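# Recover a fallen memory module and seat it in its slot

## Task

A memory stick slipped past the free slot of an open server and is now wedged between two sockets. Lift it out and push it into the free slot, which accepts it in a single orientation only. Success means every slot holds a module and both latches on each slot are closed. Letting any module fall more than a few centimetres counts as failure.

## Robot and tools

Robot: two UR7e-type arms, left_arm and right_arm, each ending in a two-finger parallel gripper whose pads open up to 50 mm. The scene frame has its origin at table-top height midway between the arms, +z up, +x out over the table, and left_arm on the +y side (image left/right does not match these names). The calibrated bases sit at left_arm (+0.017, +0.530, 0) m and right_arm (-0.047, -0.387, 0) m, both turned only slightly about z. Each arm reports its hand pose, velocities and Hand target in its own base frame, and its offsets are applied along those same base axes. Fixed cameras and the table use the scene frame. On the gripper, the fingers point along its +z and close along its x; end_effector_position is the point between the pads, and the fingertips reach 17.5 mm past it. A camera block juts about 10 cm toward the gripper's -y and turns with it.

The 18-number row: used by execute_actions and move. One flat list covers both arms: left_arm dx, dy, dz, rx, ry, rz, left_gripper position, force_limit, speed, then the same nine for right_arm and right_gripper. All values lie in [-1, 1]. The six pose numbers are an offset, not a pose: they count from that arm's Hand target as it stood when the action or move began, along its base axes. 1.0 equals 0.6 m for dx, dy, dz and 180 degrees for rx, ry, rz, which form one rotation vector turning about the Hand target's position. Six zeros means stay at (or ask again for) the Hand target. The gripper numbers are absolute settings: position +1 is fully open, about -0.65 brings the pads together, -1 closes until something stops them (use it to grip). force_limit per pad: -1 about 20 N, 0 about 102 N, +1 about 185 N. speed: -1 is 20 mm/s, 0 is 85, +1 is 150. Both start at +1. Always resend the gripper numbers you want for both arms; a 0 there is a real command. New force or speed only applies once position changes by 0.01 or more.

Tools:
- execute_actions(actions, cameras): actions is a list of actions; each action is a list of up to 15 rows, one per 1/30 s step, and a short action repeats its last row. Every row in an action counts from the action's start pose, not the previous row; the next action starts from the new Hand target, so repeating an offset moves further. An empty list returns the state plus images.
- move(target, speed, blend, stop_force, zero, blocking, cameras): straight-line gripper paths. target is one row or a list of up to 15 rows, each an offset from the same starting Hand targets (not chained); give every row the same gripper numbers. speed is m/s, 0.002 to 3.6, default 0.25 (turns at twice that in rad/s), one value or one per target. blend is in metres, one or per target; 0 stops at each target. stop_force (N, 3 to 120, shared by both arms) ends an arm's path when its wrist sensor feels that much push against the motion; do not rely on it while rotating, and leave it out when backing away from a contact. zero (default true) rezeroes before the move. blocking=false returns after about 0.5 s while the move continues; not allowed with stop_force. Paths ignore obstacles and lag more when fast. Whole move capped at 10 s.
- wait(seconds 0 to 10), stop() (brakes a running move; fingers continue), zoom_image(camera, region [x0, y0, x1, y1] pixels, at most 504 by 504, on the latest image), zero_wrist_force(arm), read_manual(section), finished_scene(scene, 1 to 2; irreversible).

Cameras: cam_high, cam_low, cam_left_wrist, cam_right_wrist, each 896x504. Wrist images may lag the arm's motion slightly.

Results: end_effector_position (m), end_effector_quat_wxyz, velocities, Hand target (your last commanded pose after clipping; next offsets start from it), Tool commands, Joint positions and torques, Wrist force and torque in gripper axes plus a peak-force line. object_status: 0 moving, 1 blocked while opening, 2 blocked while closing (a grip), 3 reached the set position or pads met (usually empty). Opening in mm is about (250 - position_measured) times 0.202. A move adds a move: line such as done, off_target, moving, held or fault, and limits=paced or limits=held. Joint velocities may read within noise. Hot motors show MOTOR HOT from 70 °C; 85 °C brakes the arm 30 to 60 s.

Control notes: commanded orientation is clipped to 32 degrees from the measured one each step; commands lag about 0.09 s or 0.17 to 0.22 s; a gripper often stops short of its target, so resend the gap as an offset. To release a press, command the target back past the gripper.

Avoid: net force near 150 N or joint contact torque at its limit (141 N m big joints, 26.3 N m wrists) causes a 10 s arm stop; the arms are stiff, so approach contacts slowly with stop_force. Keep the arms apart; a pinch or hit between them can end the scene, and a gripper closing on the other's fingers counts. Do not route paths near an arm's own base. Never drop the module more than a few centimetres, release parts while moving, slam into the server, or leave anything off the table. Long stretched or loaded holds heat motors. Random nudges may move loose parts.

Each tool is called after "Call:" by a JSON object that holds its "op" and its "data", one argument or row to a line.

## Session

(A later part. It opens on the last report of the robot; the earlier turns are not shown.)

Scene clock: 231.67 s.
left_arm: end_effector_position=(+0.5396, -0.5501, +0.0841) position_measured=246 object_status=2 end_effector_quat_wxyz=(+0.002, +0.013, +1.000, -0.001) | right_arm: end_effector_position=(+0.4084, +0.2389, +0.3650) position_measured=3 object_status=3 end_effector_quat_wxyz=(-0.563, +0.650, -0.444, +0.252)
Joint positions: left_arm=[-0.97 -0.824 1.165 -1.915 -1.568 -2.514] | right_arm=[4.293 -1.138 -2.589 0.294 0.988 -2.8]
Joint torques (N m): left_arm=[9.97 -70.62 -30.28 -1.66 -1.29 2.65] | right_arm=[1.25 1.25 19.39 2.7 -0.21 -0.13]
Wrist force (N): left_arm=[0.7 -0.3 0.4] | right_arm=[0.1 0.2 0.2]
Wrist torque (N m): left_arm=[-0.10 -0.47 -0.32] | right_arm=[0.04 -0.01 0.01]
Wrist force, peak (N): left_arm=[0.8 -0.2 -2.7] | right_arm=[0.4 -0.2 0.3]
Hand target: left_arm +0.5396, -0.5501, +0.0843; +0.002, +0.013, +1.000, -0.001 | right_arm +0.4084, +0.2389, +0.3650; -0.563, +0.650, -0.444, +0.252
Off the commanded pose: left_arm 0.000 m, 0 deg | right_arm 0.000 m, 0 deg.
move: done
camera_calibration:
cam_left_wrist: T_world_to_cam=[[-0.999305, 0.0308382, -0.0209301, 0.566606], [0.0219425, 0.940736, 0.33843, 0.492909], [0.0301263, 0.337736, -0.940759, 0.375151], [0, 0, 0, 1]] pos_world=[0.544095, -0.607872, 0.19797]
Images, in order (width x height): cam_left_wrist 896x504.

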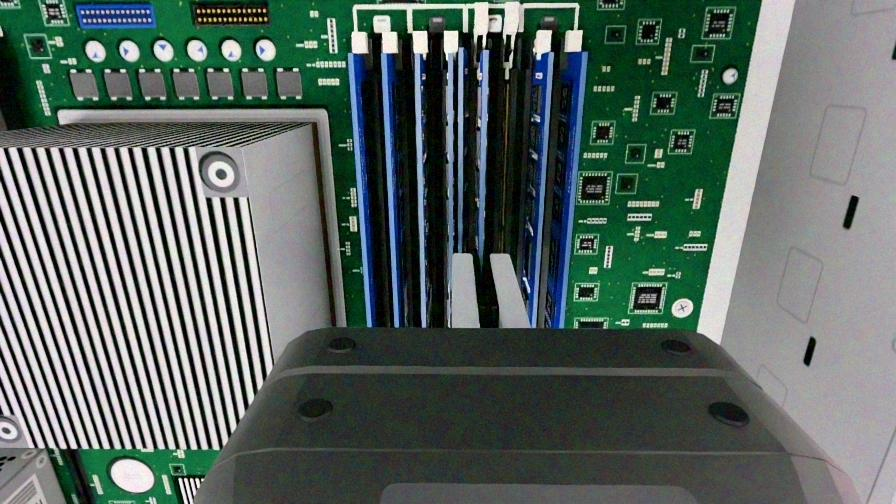

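Call:
{"op": "move", "data": {
  "target": [
    [0,0,0.2,0,0,0,-1,-0.9,-0.5,0,0,0,0,0,0,1,1,1]
  ],
  "speed": 0.08
}}

Call:
{"op": "move", "data": {
  "target": [
    [-0.15,0.55,0.05,0,0,0,-1,-0.9,-0.5,0,0,0,0,0,0,1,1,1]
  ],
  "speed": 0.15,
  "cameras": ["cam_left_wrist","cam_high"]
}}

Call:
{"op": "zoom_image", "data": {
  "camera": "cam_high",
  "region": [280, 180, 520, 400]
}}

Scene clock: 235.47 s.
left_arm: end_effector_position=(+0.5396, -0.5501, +0.2042) position_measured=246 object_status=2 end_effector_quat_wxyz=(+0.002, +0.013, +1.000, -0.001) | right_arm: end_effector_position=(+0.4084, +0.2389, +0.3650) position_measured=3 object_status=3 end_effector_quat_wxyz=(-0.563, +0.650, -0.444, +0.252)
Joint positions: left_arm=[-0.97 -0.891 0.967 -1.65 -1.568 -2.514] | right_arm=[4.293 -1.138 -2.589 0.294 0.988 -2.8]
Joint torques (N m): left_arm=[6.47 -68.31 -31.85 -1.82 -1.17 1.71] | right_arm=[0.62 2.14 18.64 2.67 -0.3 0.01]
Wrist force (N): left_arm=[0.2 -0.2 0.3] | right_arm=[0.2 0.0 0.2]
Wrist torque (N m): left_arm=[-0.09 -0.38 -0.32] | right_arm=[0.01 -0.04 0.00]
Wrist force, peak (N): left_arm=[0.0 -0.2 1.6] | right_arm=[0.2 -0.4 0.2]
Hand target: left_arm +0.5396, -0.5501, +0.2043; +0.002, +0.013, +1.000, -0.001 | right_arm +0.4084, +0.2389, +0.3650; -0.563, +0.650, -0.444, +0.252
Off the commanded pose: left_arm 0.000 m, 0 deg | right_arm 0.000 m, 0 deg.
move: done

Scene clock: 238.40 s.
left_arm: end_effector_position=(+0.4497, -0.2203, +0.2343) position_measured=246 object_status=2 end_effector_quat_wxyz=(+0.002, +0.013, +1.000, -0.001) | right_arm: end_effector_position=(+0.4084, +0.2389, +0.3650) position_measured=3 object_status=3 end_effector_quat_wxyz=(-0.563, +0.650, -0.444, +0.252)
Joint positions: left_arm=[-0.726 -1.568 1.811 -1.817 -1.569 -2.27] | right_arm=[4.293 -1.138 -2.589 0.294 0.988 -2.8]
Joint torques (N m): left_arm=[9.48 -40.53 -17.13 -1.86 -1.96 2.79] | right_arm=[1.02 1.63 19.06 2.66 -0.18 -0.07]
Wrist force (N): left_arm=[0.2 -0.3 0.3] | right_arm=[0.2 -0.1 0.1]
Wrist torque (N m): left_arm=[-0.11 -0.42 -0.32] | right_arm=[-0.02 -0.03 0.01]
Wrist force, peak (N): left_arm=[-0.1 -2.0 0.7] | right_arm=[0.1 -0.2 0.6]
Hand target: left_arm +0.4496, -0.2201, +0.2343; +0.002, +0.013, +1.000, -0.001 | right_arm +0.4084, +0.2389, +0.3650; -0.563, +0.650, -0.444, +0.252
Off the commanded pose: left_arm 0.000 m, 0 deg | right_arm 0.000 m, 0 deg.
move: done
camera_calibration:
cam_left_wrist: T_world_to_cam=[[-0.999305, 0.0308402, -0.0209263, 0.469741], [0.0219428, 0.940704, 0.338519, 0.133755], [0.0301255, 0.337824, -0.940727, 0.40779], [0, 0, 0, 1]] pos_world=[0.454195, -0.278072, 0.348171]
Images, in order (width x height): cam_high 896x504, cam_left_wrist 896x504.

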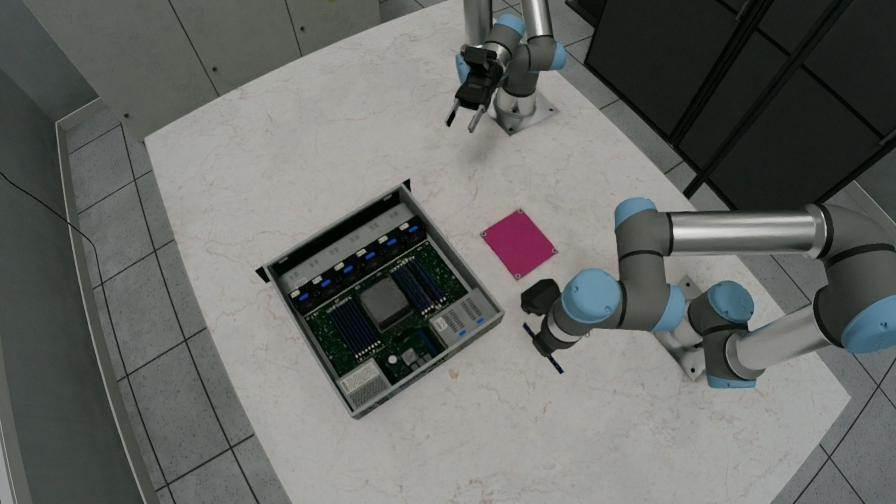

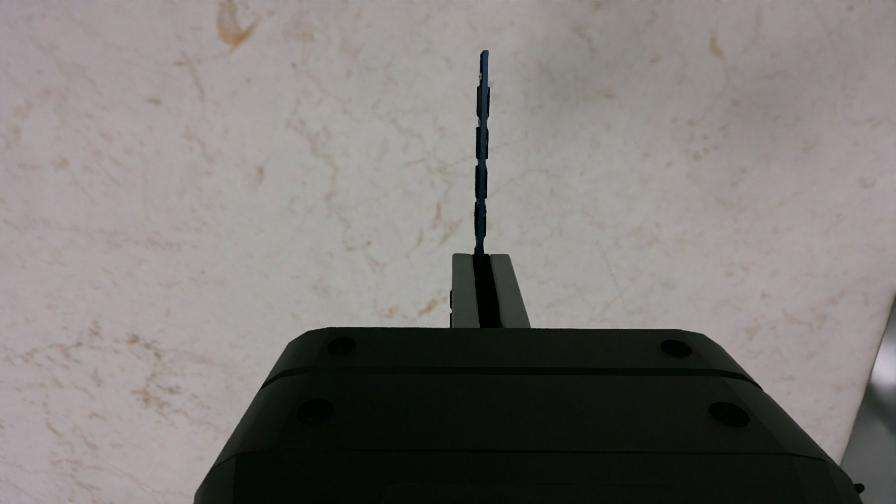

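Scaled by 2.100 from the camera's 896x504 image, which has a finer 1280x720 frame.

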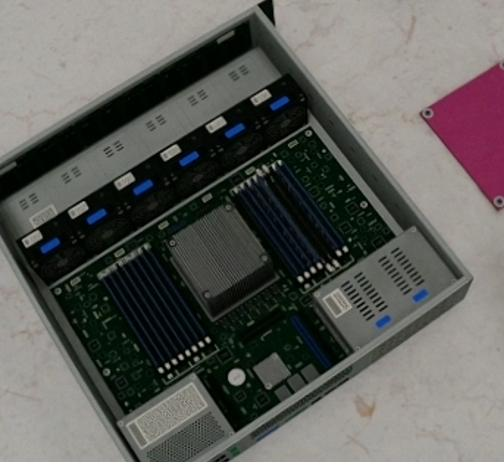

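Call:
{"op": "move", "data": {
  "target": [
    [0,0,0,0,0,0,-1,-0.9,-0.5,0.32,0.263,-0.2,-0.411,0.177,0.328,0,1,1]
  ],
  "speed": 0.2,
  "cameras": ["cam_right_wrist","cam_high"]
}}

Scene clock: 247.97 s.
left_arm: end_effector_position=(+0.4496, -0.2201, +0.2343) position_measured=246 object_status=2 end_effector_quat_wxyz=(+0.002, +0.013, +1.000, -0.001) | right_arm: end_effector_position=(+0.6004, +0.3967, +0.2451) position_measured=152 object_status=3 end_effector_quat_wxyz=(+0.001, +1.000, +0.014, +0.001)
Joint positions: left_arm=[-0.726 -1.568 1.811 -1.817 -1.569 -2.27] | right_arm=[3.913 -2.103 -1.102 -1.507 1.568 -3.969]
Joint torques (N m): left_arm=[9.66 -39.69 -18.89 -2.65 -2.05 2.81] | right_arm=[11.82 37.91 29.86 0.84 -1.8 -2.29]
Wrist force (N): left_arm=[0.1 -0.2 0.3] | right_arm=[-3.2 -4.3 0.5]
Wrist torque (N m): left_arm=[-0.09 -0.39 -0.32] | right_arm=[-0.60 0.34 0.07]
Wrist force, peak (N): left_arm=[0.2 -0.6 1.0] | right_arm=[-3.1 -4.6 1.1]
Hand target: left_arm +0.4496, -0.2201, +0.2343; +0.002, +0.013, +1.000, -0.001 | right_arm +0.6004, +0.3967, +0.2450; +0.001, +1.000, +0.014, +0.001
Off the commanded pose: left_arm 0.000 m, 0 deg | right_arm 0.000 m, 0 deg.
move: done
camera_calibration:
cam_right_wrist: T_world_to_cam=[[0.998775, 0.0477262, 0.0130549, -0.618782], [0.0399655, -0.933697, 0.355826, 0.271838], [0.0291715, -0.354868, -0.934461, 0.48184], [0, 0, 0, 1]] pos_world=[0.593104, 0.454336, 0.361612]
Images, in order (width x height): cam_high 896x504, cam_right_wrist 896x504.

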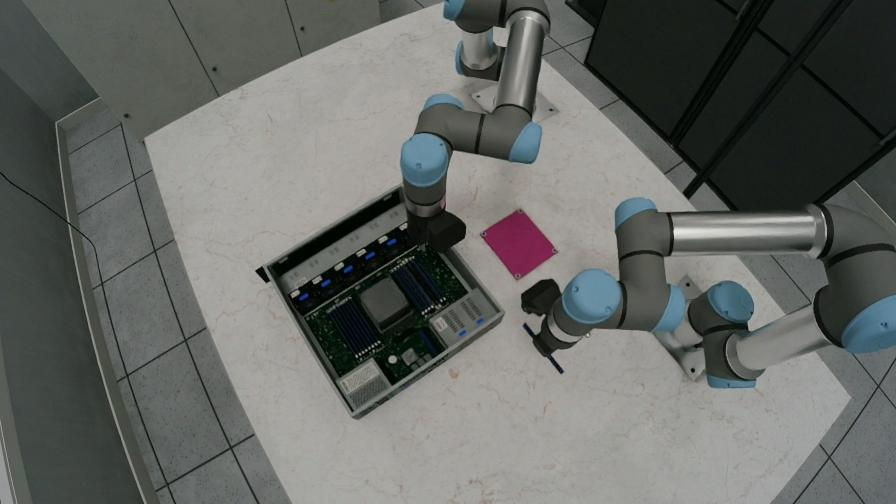

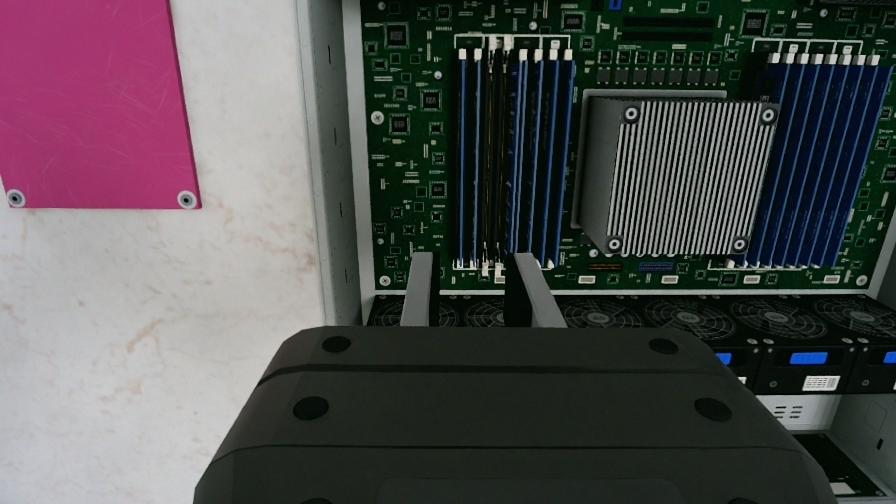

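Call:
{"op": "move", "data": {
  "target": [
    [0,0,0,0,0,0,-1,-0.9,-0.5,0.056,0,-0.2,0,0,0,0,1,1],
    [0,0,0,0,0,0,-1,-0.9,-0.5,0.056,0,-0.24,0,0,0,0,1,1]
  ],
  "speed": 0.15,
  "cameras": ["cam_right_wrist"]
}}

Call:
{"op": "zoom_image", "data": {
  "camera": "cam_right_wrist",
  "region": [380, 130, 580, 330]
}}

Scene clock: 253.63 s.
left_arm: end_effector_position=(+0.4496, -0.2201, +0.2343) position_measured=246 object_status=2 end_effector_quat_wxyz=(+0.002, +0.013, +1.000, -0.001) | right_arm: end_effector_position=(+0.6340, +0.3967, +0.1012) position_measured=152 object_status=3 end_effector_quat_wxyz=(+0.001, +1.000, +0.014, +0.001) end_effector_velocity=(+0.000, +0.000, -0.002) end_effector_angular_velocity=(+0.000, +0.000, +0.000)
Joint positions: left_arm=[-0.726 -1.568 1.811 -1.817 -1.569 -2.27] | right_arm=[3.881 -2.25 -1.238 -1.224 1.568 -4.001]
Joint velocities: left_arm=[within noise] | right_arm=[0 -0.001 -0.003 0.005 0 0]
Joint torques (N m): left_arm=[9.97 -39.76 -18.7 -3.25 -2.1 2.7] | right_arm=[-11.27 42.88 16.16 4.85 1.2 -2.51]
Wrist force (N): left_arm=[0.1 -0.3 1.1] | right_arm=[-2.5 -4.0 1.1]
Wrist torque (N m): left_arm=[-0.11 -0.40 -0.32] | right_arm=[-0.57 0.25 0.05]
Wrist force, peak (N): left_arm=[0.1 -0.3 1.1] | right_arm=[-3.3 -4.7 -0.4]
Hand target: left_arm +0.4496, -0.2201, +0.2343; +0.002, +0.013, +1.000, -0.001 | right_arm +0.6340, +0.3967, +0.1010; +0.001, +1.000, +0.014, +0.001
Off the commanded pose: left_arm 0.000 m, 0 deg | right_arm 0.000 m, 0 deg.
move: done
camera_calibration:
cam_right_wrist: T_world_to_cam=[[0.998773, 0.0478456, 0.0127825, -0.650562], [0.0401649, -0.933579, 0.356114, 0.321511], [0.028972, -0.355164, -0.934355, 0.346754], [0, 0, 0, 1]] pos_world=[0.626804, 0.454437, 0.217812]
Images, in order (width x height): cam_right_wrist 896x504.

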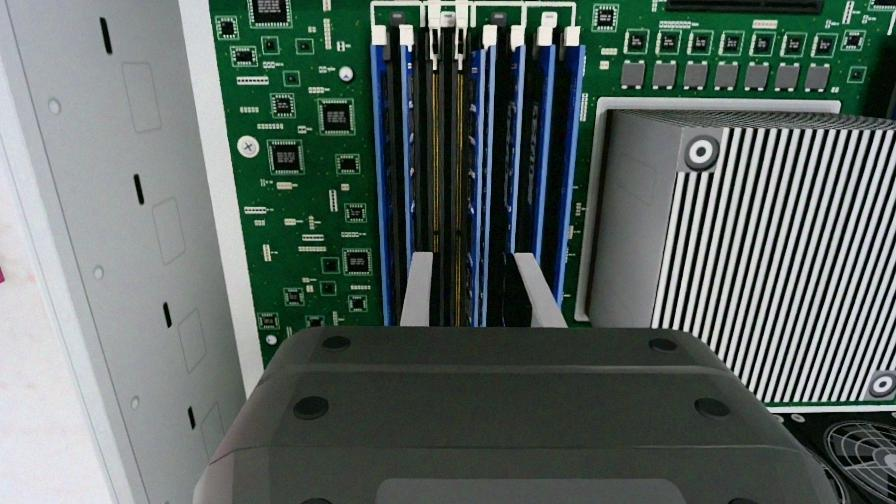

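Scaled by 2.520 from the camera's 896x504 image, which has a finer 1280x720 frame.

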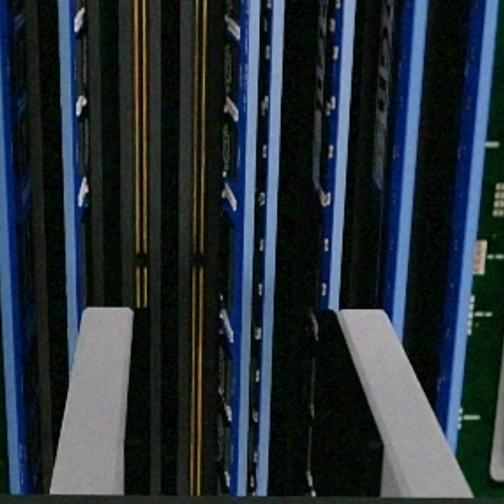

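Call:
{"op": "move", "data": {
  "target": [
    [0,0,0,0,0,0,-1,-0.9,-0.5,0,0,0.04,0,0,0,-1,-0.5,0],
    [0,0,0,0,0,0,-1,-0.9,-0.5,0,0.134,0.04,0,0,0,-1,-0.5,0],
    [0,0,0,0,0,0,-1,-0.9,-0.5,-0.0008,0.134,-0.033,0,0,0,-1,-0.5,0]
  ],
  "speed": 0.12,
  "cameras": ["cam_right_wrist"]
}}

Call:
{"op": "zoom_image", "data": {
  "camera": "cam_right_wrist",
  "region": [400, 200, 560, 330]
}}

Scene clock: 268.97 s.
left_arm: end_effector_position=(+0.4496, -0.2201, +0.2343) position_measured=246 object_status=2 end_effector_quat_wxyz=(+0.002, +0.013, +1.000, -0.001) | right_arm: end_effector_position=(+0.6335, +0.4772, +0.0814) position_measured=252 object_status=3 end_effector_quat_wxyz=(+0.001, +1.000, +0.014, +0.001)
Joint positions: left_arm=[-0.726 -1.568 1.811 -1.817 -1.569 -2.27] | right_arm=[3.957 -2.378 -1.063 -1.27 1.568 -3.925]
Joint torques (N m): left_arm=[9.84 -40.22 -18.98 -3.06 -2.07 2.74] | right_arm=[12.54 47.32 14.17 4.69 0.43 2.28]
Wrist force (N): left_arm=[0.6 -0.5 0.3] | right_arm=[-3.2 -4.0 0.7]
Wrist torque (N m): left_arm=[-0.13 -0.47 -0.32] | right_arm=[-0.55 0.36 -0.06]
Wrist force, peak (N): left_arm=[0.3 -0.6 0.9] | right_arm=[-3.3 -5.4 0.9]
Hand target: left_arm +0.4496, -0.2201, +0.2343; +0.002, +0.013, +1.000, -0.001 | right_arm +0.6335, +0.4771, +0.0812; +0.001, +1.000, +0.014, +0.001
Off the commanded pose: left_arm 0.000 m, 0 deg | right_arm 0.000 m, 0 deg.
move: done
camera_calibration:
cam_right_wrist: T_world_to_cam=[[0.998773, 0.0478464, 0.012787, -0.653658], [0.0401667, -0.933612, 0.356027, 0.403676], [0.0289727, -0.355077, -0.934388, 0.356782], [0, 0, 0, 1]] pos_world=[0.626304, 0.534837, 0.198012]
Images, in order (width x height): cam_right_wrist 896x504.

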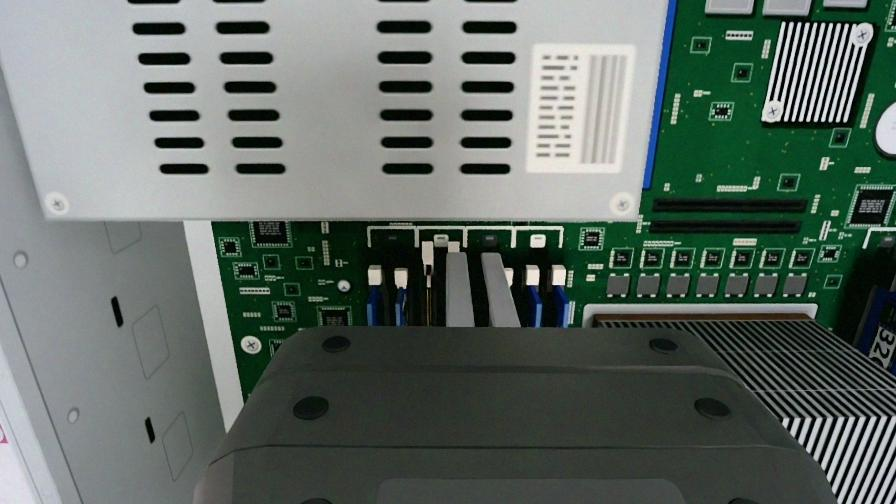

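Scaled by 3.150 from the camera's 896x504 image, which has a finer 1280x720 frame.

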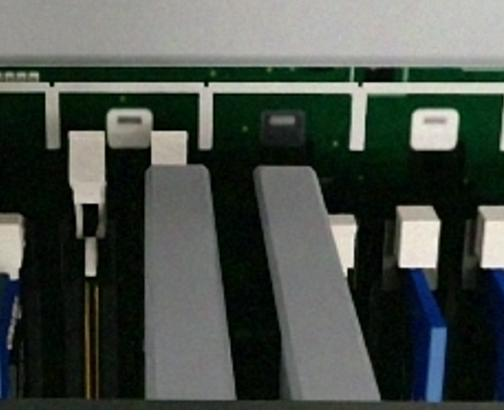

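Call:
{"op": "move", "data": {
  "target": [
    [0,0,0,0,0,0,-1,-0.9,-0.5,0.0005,0.0067,0,0,0,0,-1,-0.5,0],
    [0,0,0,0,0,0,-1,-0.9,-0.5,0.0005,0.0067,-0.053,0,0,0,-1,-0.5,0]
  ],
  "speed": 0.015,
  "stop_force": 25
}}

Scene clock: 278.47 s.
left_arm: end_effector_position=(+0.4496, -0.2201, +0.2343) position_measured=246 object_status=2 end_effector_quat_wxyz=(+0.002, +0.013, +1.000, -0.001) | right_arm: end_effector_position=(+0.6338, +0.4812, +0.0545) position_measured=252 object_status=3 end_effector_quat_wxyz=(+0.001, +1.000, +0.014, +0.001)
Joint positions: left_arm=[-0.726 -1.568 1.811 -1.817 -1.569 -2.27] | right_arm=[3.96 -2.408 -1.08 -1.223 1.568 -3.921]
Joint torques (N m): left_arm=[9.21 -39.68 -18.71 -3.14 -1.87 2.57] | right_arm=[6.55 44.77 19.92 -0.69 -0.46 2.26]
Wrist force (N): left_arm=[0.3 -0.7 0.7] | right_arm=[-5.4 -5.7 -21.7]
Wrist torque (N m): left_arm=[-0.18 -0.43 -0.32] | right_arm=[-0.73 0.24 -0.05]
Wrist force, peak (N): left_arm=[0.3 -0.7 0.7] | right_arm=[-7.9 -3.5 -36.4]
Hand target: left_arm +0.4496, -0.2201, +0.2343; +0.002, +0.013, +1.000, -0.001 | right_arm +0.6338, +0.4812, +0.0545; +0.001, +1.000, +0.014, +0.001 (not the last commanded pose)
Off the commanded pose: left_arm 0.000 m, 0 deg | right_arm 0.005 m, 0 deg.
move: contact (right_arm); path passed 1 of 2 targets

Call:
{"op": "move", "data": {
  "target": [
    [0,0,0,0,0,0,-1,-0.9,-0.5,0,0,0.06,0,0,0,-1,-0.5,0],
    [0,0,0,0,0,0,-1,-0.9,-0.5,0.0,-0.1,0.08,0,0,0,-1,-0.5,0]
  ],
  "speed": 0.12,
  "cameras": ["cam_right_wrist"]
}}

Call:
{"op": "zoom_image", "data": {
  "camera": "cam_right_wrist",
  "region": [360, 60, 600, 240]
}}

Scene clock: 281.83 s.
left_arm: end_effector_position=(+0.4496, -0.2201, +0.2343) position_measured=246 object_status=2 end_effector_quat_wxyz=(+0.002, +0.013, +1.000, -0.001) | right_arm: end_effector_position=(+0.6338, +0.4213, +0.1025) position_measured=252 object_status=3 end_effector_quat_wxyz=(+0.001, +1.000, +0.014, +0.001)
Joint positions: left_arm=[-0.726 -1.568 1.811 -1.817 -1.569 -2.27] | right_arm=[3.905 -2.281 -1.181 -1.25 1.568 -3.976]
Joint torques (N m): left_arm=[9.34 -39.51 -18.56 -3.17 -1.9 2.69] | right_arm=[-11.58 56.4 15.67 4.93 1.5 -2.61]
Wrist force (N): left_arm=[0.6 -0.4 0.4] | right_arm=[-2.6 -4.1 0.8]
Wrist torque (N m): left_arm=[-0.13 -0.48 -0.32] | right_arm=[-0.58 0.27 0.06]
Wrist force, peak (N): left_arm=[0.3 -0.9 0.7] | right_arm=[-5.8 -5.2 -22.8]
Hand target: left_arm +0.4496, -0.2201, +0.2343; +0.002, +0.013, +1.000, -0.001 | right_arm +0.6338, +0.4212, +0.1025; +0.001, +1.000, +0.014, +0.001
Off the commanded pose: left_arm 0.000 m, 0 deg | right_arm 0.000 m, 0 deg.
move: done
camera_calibration:
cam_right_wrist: T_world_to_cam=[[0.998769, 0.0479396, 0.012747, -0.65159], [0.0402653, -0.933574, 0.356115, 0.343993], [0.0289723, -0.355163, -0.934355, 0.356617], [0, 0, 0, 1]] pos_world=[0.626605, 0.479037, 0.219012]
Images, in order (width x height): cam_right_wrist 896x504.

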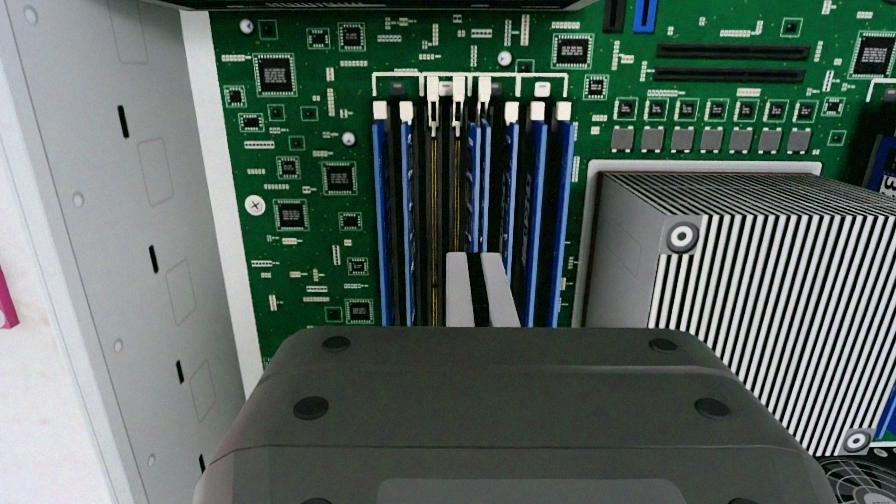

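Scaled by 2.100 from the camera's 896x504 image, which has a finer 1280x720 frame.

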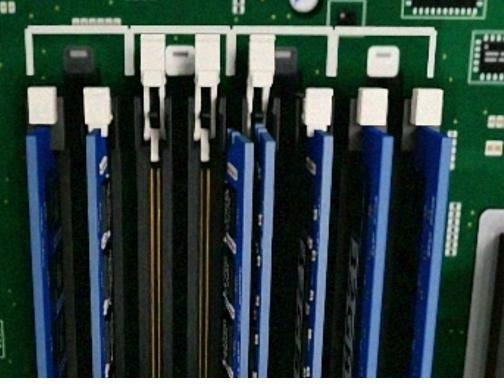

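Call:
{"op": "move", "data": {
  "target": [
    [0,0,0,0,0,0,-1,-0.9,-0.5,0.0065,-0.1575,0.02,-0.0556,-0.0016,0,-1,-0.5,0],
    [0,0,0,0,0,0,-1,-0.9,-0.5,0.0065,-0.1575,-0.0325,-0.0556,-0.0016,0,-1,-0.5,0]
  ],
  "speed": 0.12,
  "cameras": ["cam_right_wrist"]
}}

Call:
{"op": "zoom_image", "data": {
  "camera": "cam_right_wrist",
  "region": [380, 160, 560, 330]
}}

Scene clock: 287.37 s.
left_arm: end_effector_position=(+0.4496, -0.2201, +0.2343) position_measured=246 object_status=2 end_effector_quat_wxyz=(+0.002, +0.013, +1.000, -0.001) | right_arm: end_effector_position=(+0.6377, +0.3267, +0.0832) position_measured=252 object_status=3 end_effector_quat_wxyz=(+0.088, +0.996, +0.014, +0.002)
Joint positions: left_arm=[-0.726 -1.568 1.811 -1.817 -1.569 -2.27] | right_arm=[3.853 -2.235 -1.293 -1.294 1.433 -4.021]
Joint torques (N m): left_arm=[9.07 -40.17 -19.11 -3.2 -2.02 2.53] | right_arm=[-10.38 41.37 16.22 4.74 -2.26 -2.07]
Wrist force (N): left_arm=[0.2 0.1 0.2] | right_arm=[-3.0 -4.5 0.2]
Wrist torque (N m): left_arm=[-0.04 -0.40 -0.31] | right_arm=[-0.61 0.34 0.05]
Wrist force, peak (N): left_arm=[0.4 -0.9 0.5] | right_arm=[-2.7 -5.0 0.6]
Hand target: left_arm +0.4496, -0.2201, +0.2343; +0.002, +0.013, +1.000, -0.001 | right_arm +0.6377, +0.3267, +0.0830; +0.088, +0.996, +0.014, +0.003
Off the commanded pose: left_arm 0.000 m, 0 deg | right_arm 0.000 m, 0 deg.
move: done
camera_calibration:
cam_right_wrist: T_world_to_cam=[[0.998715, 0.04983, 0.00920886, -0.650941], [0.0380502, -0.857453, 0.513153, 0.225782], [0.0334666, -0.512143, -0.858248, 0.346959], [0, 0, 0, 1]] pos_world=[0.629902, 0.403726, 0.18791]
Images, in order (width x height): cam_right_wrist 896x504.

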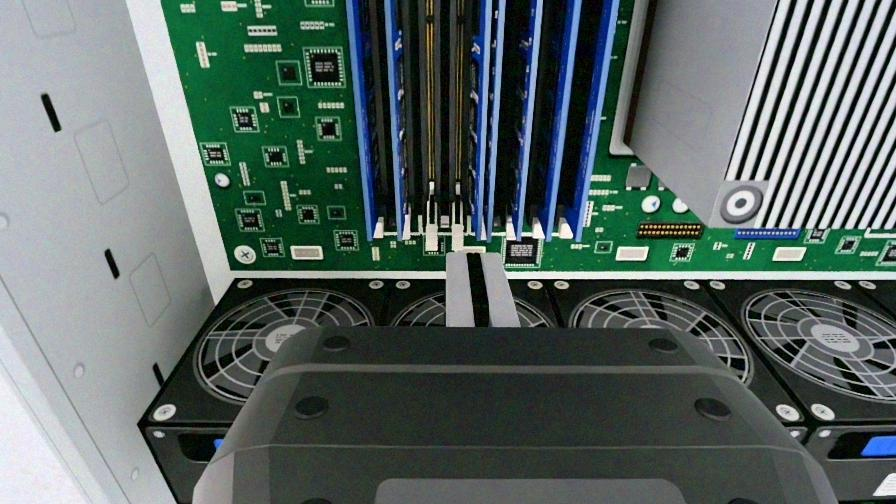

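Scaled by 2.800 from the camera's 896x504 image, which has a finer 1280x720 frame.

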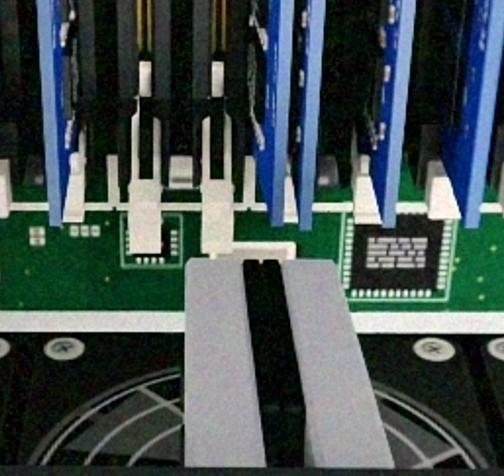

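Call:
{"op": "move", "data": {
  "target": [
    [0,0,0,0,0,0,-1,-0.9,-0.5,0.0005,-0.0012,0,0,0,0,-1,-0.5,0],
    [0,0,0,0,0,0,-1,-0.9,-0.5,0.0005,-0.0102,-0.051,0,0,0,-1,-0.5,0]
  ],
  "speed": 0.015,
  "stop_force": 25
}}

Scene clock: 293.73 s.
left_arm: end_effector_position=(+0.4496, -0.2201, +0.2343) position_measured=246 object_status=2 end_effector_quat_wxyz=(+0.002, +0.013, +1.000, -0.001) | right_arm: end_effector_position=(+0.6381, +0.3239, +0.0709) position_measured=252 object_status=3 end_effector_quat_wxyz=(+0.088, +0.996, +0.014, +0.003)
Joint positions: left_arm=[-0.726 -1.568 1.811 -1.817 -1.569 -2.27] | right_arm=[3.85 -2.244 -1.311 -1.266 1.432 -4.024]
Joint torques (N m): left_arm=[9.01 -40.12 -18.58 -3.25 -1.77 2.79] | right_arm=[13.73 40.81 20.18 -0.89 2.46 2.28]
Wrist force (N): left_arm=[0.5 -0.3 0.6] | right_arm=[-1.2 0.5 -18.6]
Wrist torque (N m): left_arm=[-0.11 -0.46 -0.32] | right_arm=[-0.31 0.39 0.08]
Wrist force, peak (N): left_arm=[0.4 -0.1 1.1] | right_arm=[-5.7 7.4 -42.5]
Hand target: left_arm +0.4496, -0.2201, +0.2343; +0.002, +0.013, +1.000, -0.001 | right_arm +0.6381, +0.3239, +0.0709; +0.088, +0.996, +0.014, +0.003 (not the last commanded pose)
Off the commanded pose: left_arm 0.000 m, 0 deg | right_arm 0.019 m, 0 deg.
move: contact (right_arm); path passed 1 of 2 targets

Call:
{"op": "move", "data": {
  "target": [
    [0,0,0,0,0,0,-1,-0.9,-0.5,0,0,0.008,0,0,0,-1,-0.5,0],
    [0,0,0,0,0,0,-1,-0.9,-0.5,0,-0.0037,0.008,0,0,0,-1,-0.5,0]
  ],
  "speed": 0.05
}}

Call:
{"op": "move", "data": {
  "target": [
    [0,0,0,0,0,0,-1,-0.9,-0.5,0,-0.007,-0.039,0,0,0,-1,-0.5,0]
  ],
  "speed": 0.015,
  "stop_force": 20,
  "cameras": ["cam_right_wrist"]
}}

Call:
{"op": "zoom_image", "data": {
  "camera": "cam_right_wrist",
  "region": [380, 160, 560, 330]
}}

Scene clock: 296.20 s.
left_arm: end_effector_position=(+0.4496, -0.2201, +0.2343) position_measured=246 object_status=2 end_effector_quat_wxyz=(+0.002, +0.013, +1.000, -0.001) | right_arm: end_effector_position=(+0.6380, +0.3219, +0.0757) position_measured=252 object_status=3 end_effector_quat_wxyz=(+0.088, +0.996, +0.014, +0.003)
Joint positions: left_arm=[-0.726 -1.568 1.811 -1.817 -1.569 -2.27] | right_arm=[3.848 -2.238 -1.31 -1.274 1.432 -4.026]
Joint torques (N m): left_arm=[9.06 -39.84 -19.18 -3.16 -1.9 2.68] | right_arm=[-9.8 53.42 14.65 4.37 -1.97 -1.98]
Wrist force (N): left_arm=[0.3 0.1 0.7] | right_arm=[-2.8 -4.4 0.4]
Wrist torque (N m): left_arm=[-0.05 -0.42 -0.31] | right_arm=[-0.57 0.32 0.05]
Wrist force, peak (N): left_arm=[0.3 -0.7 0.8] | right_arm=[-1.7 1.3 -20.5]
Hand target: left_arm +0.4496, -0.2201, +0.2343; +0.002, +0.013, +1.000, -0.001 | right_arm +0.6381, +0.3216, +0.0757; +0.088, +0.996, +0.014, +0.003
Off the commanded pose: left_arm 0.000 m, 0 deg | right_arm 0.000 m, 0 deg.
move: done

Scene clock: 298.67 s.
left_arm: end_effector_position=(+0.4496, -0.2201, +0.2343) position_measured=246 object_status=2 end_effector_quat_wxyz=(+0.002, +0.013, +1.000, -0.001) | right_arm: end_effector_position=(+0.6381, +0.3183, +0.0577) position_measured=252 object_status=3 end_effector_quat_wxyz=(+0.088, +0.996, +0.014, +0.003)
Joint positions: left_arm=[-0.726 -1.568 1.811 -1.817 -1.569 -2.27] | right_arm=[3.844 -2.252 -1.336 -1.233 1.432 -4.03]
Joint torques (N m): left_arm=[8.8 -40.11 -18.14 -3.22 -1.81 2.58] | right_arm=[12.48 53.71 28.08 0.49 -0.43 2.12]
Wrist force (N): left_arm=[0.1 -0.3 0.6] | right_arm=[-2.8 -4.4 0.3]
Wrist torque (N m): left_arm=[-0.11 -0.39 -0.32] | right_arm=[-0.58 0.32 0.05]
Wrist force, peak (N): left_arm=[0.5 -0.4 0.9] | right_arm=[-3.2 19.7 -22.3]
Hand target: left_arm +0.4496, -0.2201, +0.2343; +0.002, +0.013, +1.000, -0.001 | right_arm +0.6381, +0.3183, +0.0577; +0.088, +0.996, +0.014, +0.003 (not the last commanded pose)
Off the commanded pose: left_arm 0.000 m, 0 deg | right_arm 0.005 m, 0 deg.
move: contact (right_arm)
camera_calibration:
cam_right_wrist: T_world_to_cam=[[0.998717, 0.0497244, 0.00961986, -0.650717], [0.0377503, -0.857487, 0.513119, 0.231942], [0.0337634, -0.512097, -0.858264, 0.320607], [0, 0, 0, 1]] pos_world=[0.630301, 0.395426, 0.162411]
Images, in order (width x height): cam_right_wrist 896x504.

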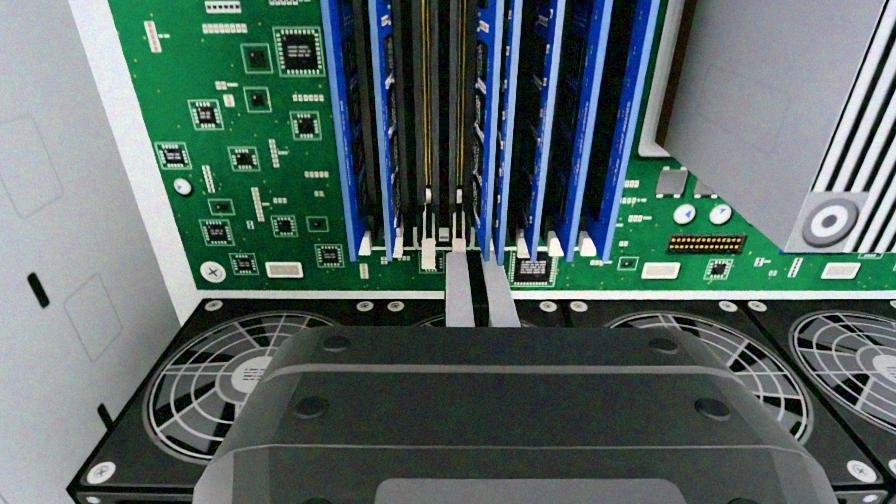

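Scaled by 2.800 from the camera's 896x504 image, which has a finer 1280x720 frame.

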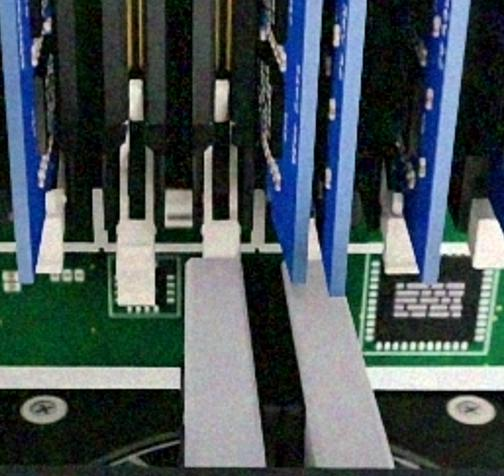

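Call:
{"op": "move", "data": {
  "target": [
    [0,0,0,0,0,0,-1,-0.9,-0.5,0,-0.0015,-0.0085,0,0,0,-1,-0.5,0]
  ],
  "speed": 0.01,
  "stop_force": 25
}}

Call:
{"op": "move", "data": {
  "target": [
    [0,0,0,0,0,0,-1,-0.9,-0.5,0,-0.002,0.08,0,0,0,-1,-0.5,0],
    [0,0,0,0,0,0,-1,-0.9,-0.5,0.0,0.13,0.09,0.0556,0.0016,0,-1,-0.5,0]
  ],
  "speed": 0.12,
  "cameras": ["cam_right_wrist"]
}}

Call:
{"op": "zoom_image", "data": {
  "camera": "cam_right_wrist",
  "region": [380, 50, 600, 260]
}}

Scene clock: 301.87 s.
left_arm: end_effector_position=(+0.4496, -0.2201, +0.2343) position_measured=246 object_status=2 end_effector_quat_wxyz=(+0.002, +0.013, +1.000, -0.001) | right_arm: end_effector_position=(+0.6381, +0.3181, +0.0558) position_measured=252 object_status=3 end_effector_quat_wxyz=(+0.088, +0.996, +0.014, +0.003)
Joint positions: left_arm=[-0.726 -1.568 1.811 -1.817 -1.569 -2.27] | right_arm=[3.844 -2.253 -1.338 -1.229 1.431 -4.03]
Joint torques (N m): left_arm=[9.23 -40.52 -19.04 -3.18 -1.91 2.51] | right_arm=[11.31 39.33 20.19 -0.43 2.2 2.39]
Wrist force (N): left_arm=[0.1 -0.4 0.5] | right_arm=[-4.5 0.5 -22.4]
Wrist torque (N m): left_arm=[-0.12 -0.40 -0.32] | right_arm=[-0.26 0.22 0.01]
Wrist force, peak (N): left_arm=[0.6 -0.7 0.7] | right_arm=[-6.0 5.9 -36.1]
Hand target: left_arm +0.4496, -0.2201, +0.2343; +0.002, +0.013, +1.000, -0.001 | right_arm +0.6381, +0.3181, +0.0558; +0.088, +0.996, +0.014, +0.003 (not the last commanded pose)
Off the commanded pose: left_arm 0.000 m, 0 deg | right_arm 0.003 m, 0 deg.
move: contact (right_arm)

Scene clock: 304.10 s.
left_arm: end_effector_position=(+0.4496, -0.2201, +0.2343) position_measured=246 object_status=2 end_effector_quat_wxyz=(+0.002, +0.013, +1.000, -0.001) | right_arm: end_effector_position=(+0.6381, +0.3959, +0.1098) position_measured=252 object_status=3 end_effector_quat_wxyz=(+0.001, +1.000, +0.014, +0.002)
Joint positions: left_arm=[-0.726 -1.568 1.811 -1.817 -1.569 -2.27] | right_arm=[3.877 -2.25 -1.215 -1.247 1.567 -4.005]
Joint torques (N m): left_arm=[8.22 -39.98 -18.03 -3.04 -1.9 2.66] | right_arm=[12.09 42.77 30.07 5.28 2.11 2.14]
Wrist force (N): left_arm=[0.1 -0.4 0.6] | right_arm=[-2.7 -4.2 0.9]
Wrist torque (N m): left_arm=[-0.13 -0.40 -0.32] | right_arm=[-0.58 0.28 -0.04]
Wrist force, peak (N): left_arm=[0.7 -0.5 0.7] | right_arm=[-4.8 1.3 -23.8]
Hand target: left_arm +0.4496, -0.2201, +0.2343; +0.002, +0.013, +1.000, -0.001 | right_arm +0.6381, +0.3961, +0.1098; +0.001, +1.000, +0.014, +0.002
Off the commanded pose: left_arm 0.000 m, 0 deg | right_arm 0.000 m, 0 deg.
move: done
camera_calibration:
cam_right_wrist: T_world_to_cam=[[0.998767, 0.0477812, 0.0134383, -0.654743], [0.0398644, -0.933504, 0.356343, 0.317679], [0.0295712, -0.355368, -0.934258, 0.353991], [0, 0, 0, 1]] pos_world=[0.630804, 0.453637, 0.226315]
Images, in order (width x height): cam_right_wrist 896x504.

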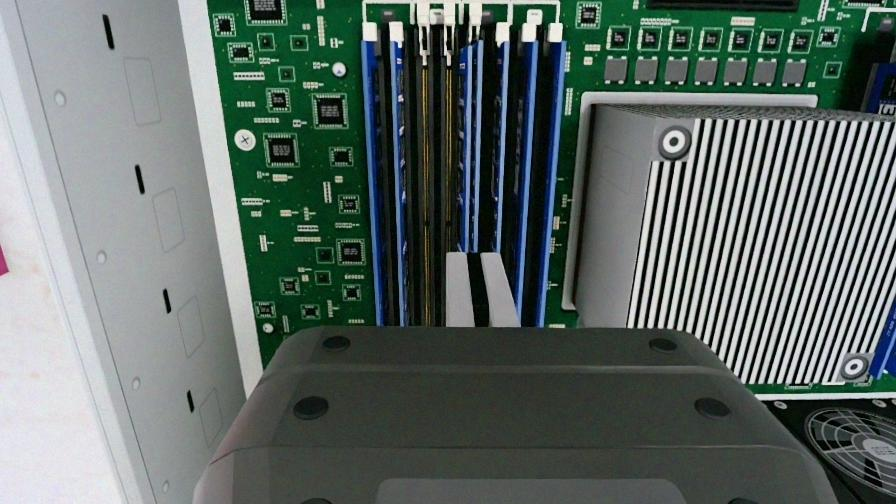

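Scaled by 2.291 from the camera's 896x504 image, which has a finer 1280x720 frame.

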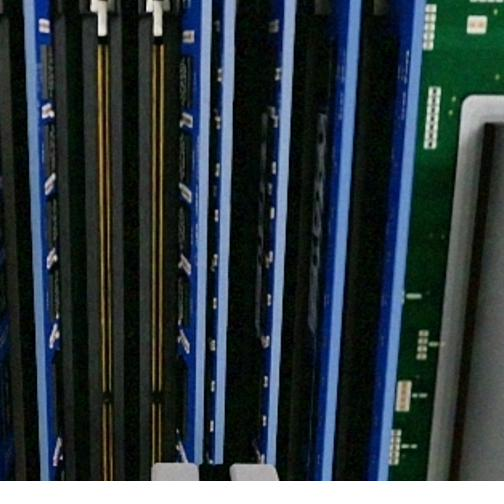

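Call:
{"op": "move", "data": {
  "target": [
    [0,0,0,0,0,0,-1,-0.9,-0.5,0.0048,0.0015,-0.045,0,0,0,-0.4,-0.9,-0.5]
  ],
  "speed": 0.1,
  "cameras": ["cam_right_wrist"]
}}

Call:
{"op": "zoom_image", "data": {
  "camera": "cam_right_wrist",
  "region": [400, 170, 560, 330]
}}

Scene clock: 308.77 s.
left_arm: end_effector_position=(+0.4496, -0.2201, +0.2343) position_measured=246 object_status=2 end_effector_quat_wxyz=(+0.002, +0.013, +1.000, -0.001) | right_arm: end_effector_position=(+0.6410, +0.3970, +0.0830) position_measured=212 object_status=3 end_effector_quat_wxyz=(+0.001, +1.000, +0.014, +0.002) end_effector_velocity=(+0.000, +0.000, -0.002) end_effector_angular_velocity=(+0.001, -0.001, +0.001)
Joint positions: left_arm=[-0.726 -1.568 1.811 -1.817 -1.569 -2.27] | right_arm=[3.875 -2.28 -1.235 -1.196 1.568 -4.006]
Joint velocities: left_arm=[within noise] | right_arm=[0 -0.002 -0.002 0.005 0 -0.002]
Joint torques (N m): left_arm=[7.69 -38.96 -18.45 -3.17 -2.01 2.52] | right_arm=[-10.57 41.21 15.32 4.73 2.02 -2.22]
Wrist force (N): left_arm=[0.5 -0.3 0.7] | right_arm=[-2.8 -3.9 0.6]
Wrist torque (N m): left_arm=[-0.11 -0.47 -0.32] | right_arm=[-0.54 0.27 0.05]
Wrist force, peak (N): left_arm=[0.7 0.0 0.8] | right_arm=[-2.8 -4.3 1.0]
Hand target: left_arm +0.4496, -0.2201, +0.2343; +0.002, +0.013, +1.000, -0.001 | right_arm +0.6410, +0.3970, +0.0828; +0.001, +1.000, +0.014, +0.002
Off the commanded pose: left_arm 0.000 m, 0 deg | right_arm 0.000 m, 0 deg.
move: done
camera_calibration:
cam_right_wrist: T_world_to_cam=[[0.998767, 0.0477775, 0.0134582, -0.657334], [0.0398661, -0.93365, 0.355961, 0.328282], [0.0295722, -0.354986, -0.934404, 0.329111], [0, 0, 0, 1]] pos_world=[0.633704, 0.454736, 0.199514]
Images, in order (width x height): cam_right_wrist 896x504.

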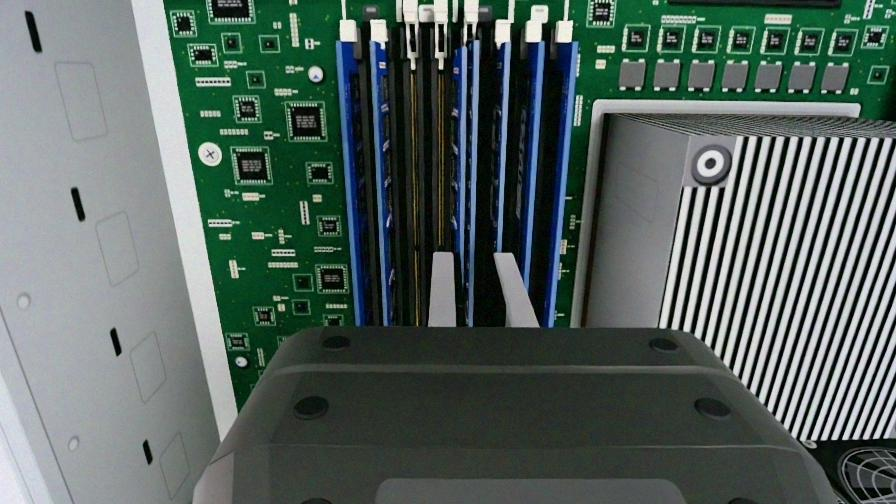

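Scaled by 3.150 from the camera's 896x504 image, which has a finer 1280x720 frame.

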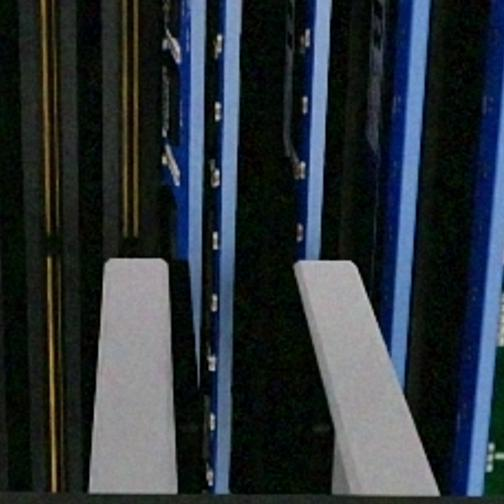

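Call:
{"op": "move", "data": {
  "target": [
    [0,0,0,0,0,0,-1,-0.9,-0.5,0.0004,0,-0.018,0,0,0,-0.4,-0.9,-0.5]
  ],
  "speed": 0.015,
  "stop_force": 5
}}

Call:
{"op": "move", "data": {
  "target": [
    [0,0,0,0,0,0,-1,-0.9,-0.5,0,0,0,0,0,0,-1,-0.9,-0.5]
  ],
  "cameras": ["cam_right_wrist"]
}}

Call:
{"op": "zoom_image", "data": {
  "camera": "cam_right_wrist",
  "region": [400, 170, 560, 330]
}}

Scene clock: 313.50 s.
left_arm: end_effector_position=(+0.4496, -0.2201, +0.2343) position_measured=246 object_status=2 end_effector_quat_wxyz=(+0.002, +0.013, +1.000, -0.001) | right_arm: end_effector_position=(+0.6412, +0.3970, +0.0727) position_measured=212 object_status=3 end_effector_quat_wxyz=(+0.001, +1.000, +0.014, +0.002)
Joint positions: left_arm=[-0.726 -1.568 1.811 -1.817 -1.569 -2.27] | right_arm=[3.875 -2.29 -1.246 -1.175 1.568 -4.007]
Joint torques (N m): left_arm=[8.24 -40.9 -18.95 -3.21 -1.93 2.61] | right_arm=[-3.85 52.27 25.84 0.22 0.17 -1.86]
Wrist force (N): left_arm=[0.2 -0.3 0.2] | right_arm=[-2.9 -5.0 -5.5]
Wrist torque (N m): left_arm=[-0.10 -0.41 -0.32] | right_arm=[-0.49 0.31 0.04]
Wrist force, peak (N): left_arm=[0.2 -0.6 1.0] | right_arm=[-3.1 -1.3 -12.2]
Hand target: left_arm +0.4496, -0.2201, +0.2343; +0.002, +0.013, +1.000, -0.001 | right_arm +0.6412, +0.3970, +0.0727; +0.001, +1.000, +0.014, +0.002 (not the last commanded pose)
Off the commanded pose: left_arm 0.000 m, 0 deg | right_arm 0.001 m, 0 deg.
move: contact (right_arm)

Scene clock: 314.00 s.
left_arm: end_effector_position=(+0.4496, -0.2201, +0.2343) position_measured=246 object_status=2 end_effector_quat_wxyz=(+0.002, +0.013, +1.000, -0.001) | right_arm: end_effector_position=(+0.6412, +0.3970, +0.0727) position_measured=246 object_status=2 end_effector_quat_wxyz=(+0.001, +1.000, +0.014, +0.002)
Joint positions: left_arm=[-0.726 -1.568 1.811 -1.817 -1.569 -2.27] | right_arm=[3.875 -2.29 -1.246 -1.175 1.568 -4.007]
Joint torques (N m): left_arm=[8.11 -40.63 -19.17 -3.12 -1.8 2.59] | right_arm=[-0.03 51.37 26.11 1.1 0.17 -1.6]
Wrist force (N): left_arm=[0.2 -0.3 0.5] | right_arm=[-3.1 -4.5 -2.5]
Wrist torque (N m): left_arm=[-0.11 -0.41 -0.31] | right_arm=[-0.49 0.34 -0.08]
Wrist force, peak (N): left_arm=[0.6 -0.4 0.8] | right_arm=[-3.2 -4.6 -5.8]
Hand target: left_arm +0.4496, -0.2201, +0.2343; +0.002, +0.013, +1.000, -0.001 | right_arm +0.6412, +0.3970, +0.0727; +0.001, +1.000, +0.014, +0.002
Off the commanded pose: left_arm 0.000 m, 0 deg | right_arm 0.000 m, 0 deg.
move: done
camera_calibration:
cam_right_wrist: T_world_to_cam=[[0.998771, 0.0476805, 0.0134948, -0.657357], [0.0397624, -0.933655, 0.35596, 0.331879], [0.0295719, -0.354987, -0.934404, 0.31954], [0, 0, 0, 1]] pos_world=[0.633904, 0.454636, 0.189314]
Images, in order (width x height): cam_right_wrist 896x504.

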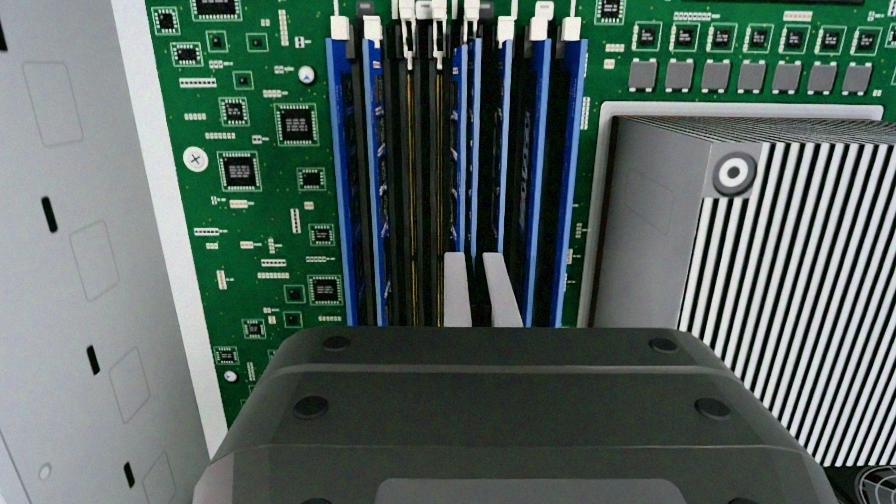

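Scaled by 3.150 from the camera's 896x504 image, which has a finer 1280x720 frame.

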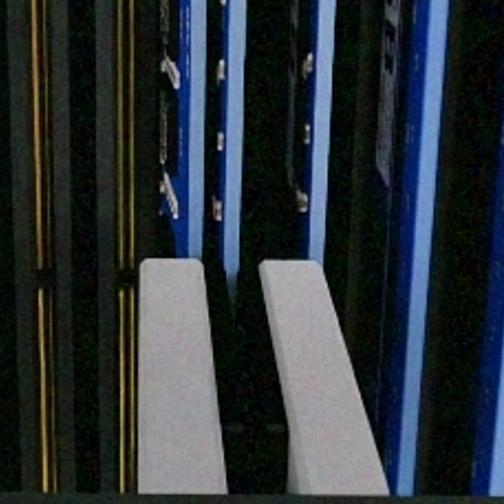

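Call:
{"op": "move", "data": {
  "target": [
    [0,0,0,0,0,0,-1,-0.9,-0.5,0,0,0.02,0,0,0,-1,-0.9,-0.5]
  ],
  "speed": 0.03,
  "cameras": ["cam_right_wrist"]
}}

Call:
{"op": "zoom_image", "data": {
  "camera": "cam_right_wrist",
  "region": [380, 0, 600, 330]
}}

Scene clock: 316.20 s.
left_arm: end_effector_position=(+0.4496, -0.2201, +0.2343) position_measured=246 object_status=2 end_effector_quat_wxyz=(+0.002, +0.013, +1.000, -0.001) | right_arm: end_effector_position=(+0.6412, +0.3970, +0.0845) position_measured=246 object_status=2 end_effector_quat_wxyz=(+0.001, +1.000, +0.014, +0.002)
Joint positions: left_arm=[-0.726 -1.568 1.811 -1.817 -1.569 -2.27] | right_arm=[3.875 -2.279 -1.233 -1.199 1.568 -4.007]
Joint torques (N m): left_arm=[8.07 -39.87 -18.48 -3.25 -1.82 2.46] | right_arm=[10.17 54.53 27.73 0.98 0.08 -0.73]
Wrist force (N): left_arm=[0.3 -0.5 0.5] | right_arm=[-2.6 -3.9 1.0]
Wrist torque (N m): left_arm=[-0.14 -0.42 -0.31] | right_arm=[-0.55 0.25 0.04]
Wrist force, peak (N): left_arm=[0.3 -0.6 0.8] | right_arm=[-3.6 -4.3 -3.9]
Hand target: left_arm +0.4496, -0.2201, +0.2343; +0.002, +0.013, +1.000, -0.001 | right_arm +0.6412, +0.3970, +0.0847; +0.001, +1.000, +0.014, +0.002
Off the commanded pose: left_arm 0.000 m, 0 deg | right_arm 0.000 m, 0 deg.
move: done
camera_calibration:
cam_right_wrist: T_world_to_cam=[[0.998767, 0.0477739, 0.0134595, -0.657553], [0.0398622, -0.93365, 0.355961, 0.327743], [0.0295722, -0.354986, -0.934404, 0.330507], [0, 0, 0, 1]] pos_world=[0.633904, 0.454736, 0.201014]
Images, in order (width x height): cam_right_wrist 896x504.

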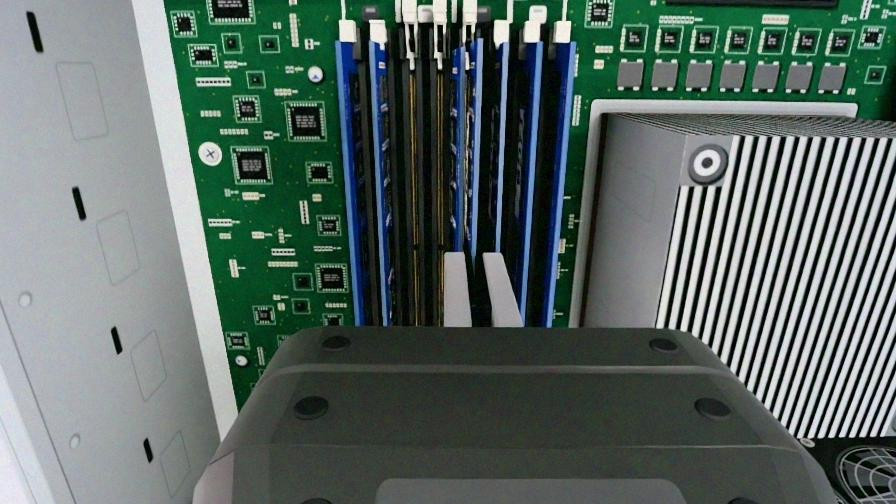

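Scaled by 1.527 from the camera's 896x504 image, which has a finer 1280x720 frame.

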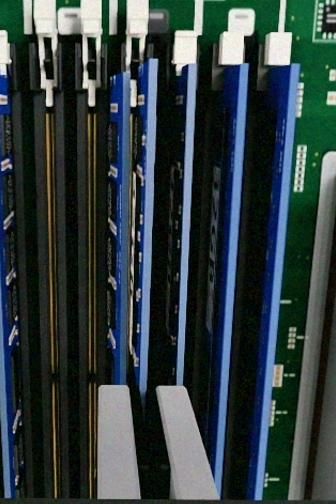

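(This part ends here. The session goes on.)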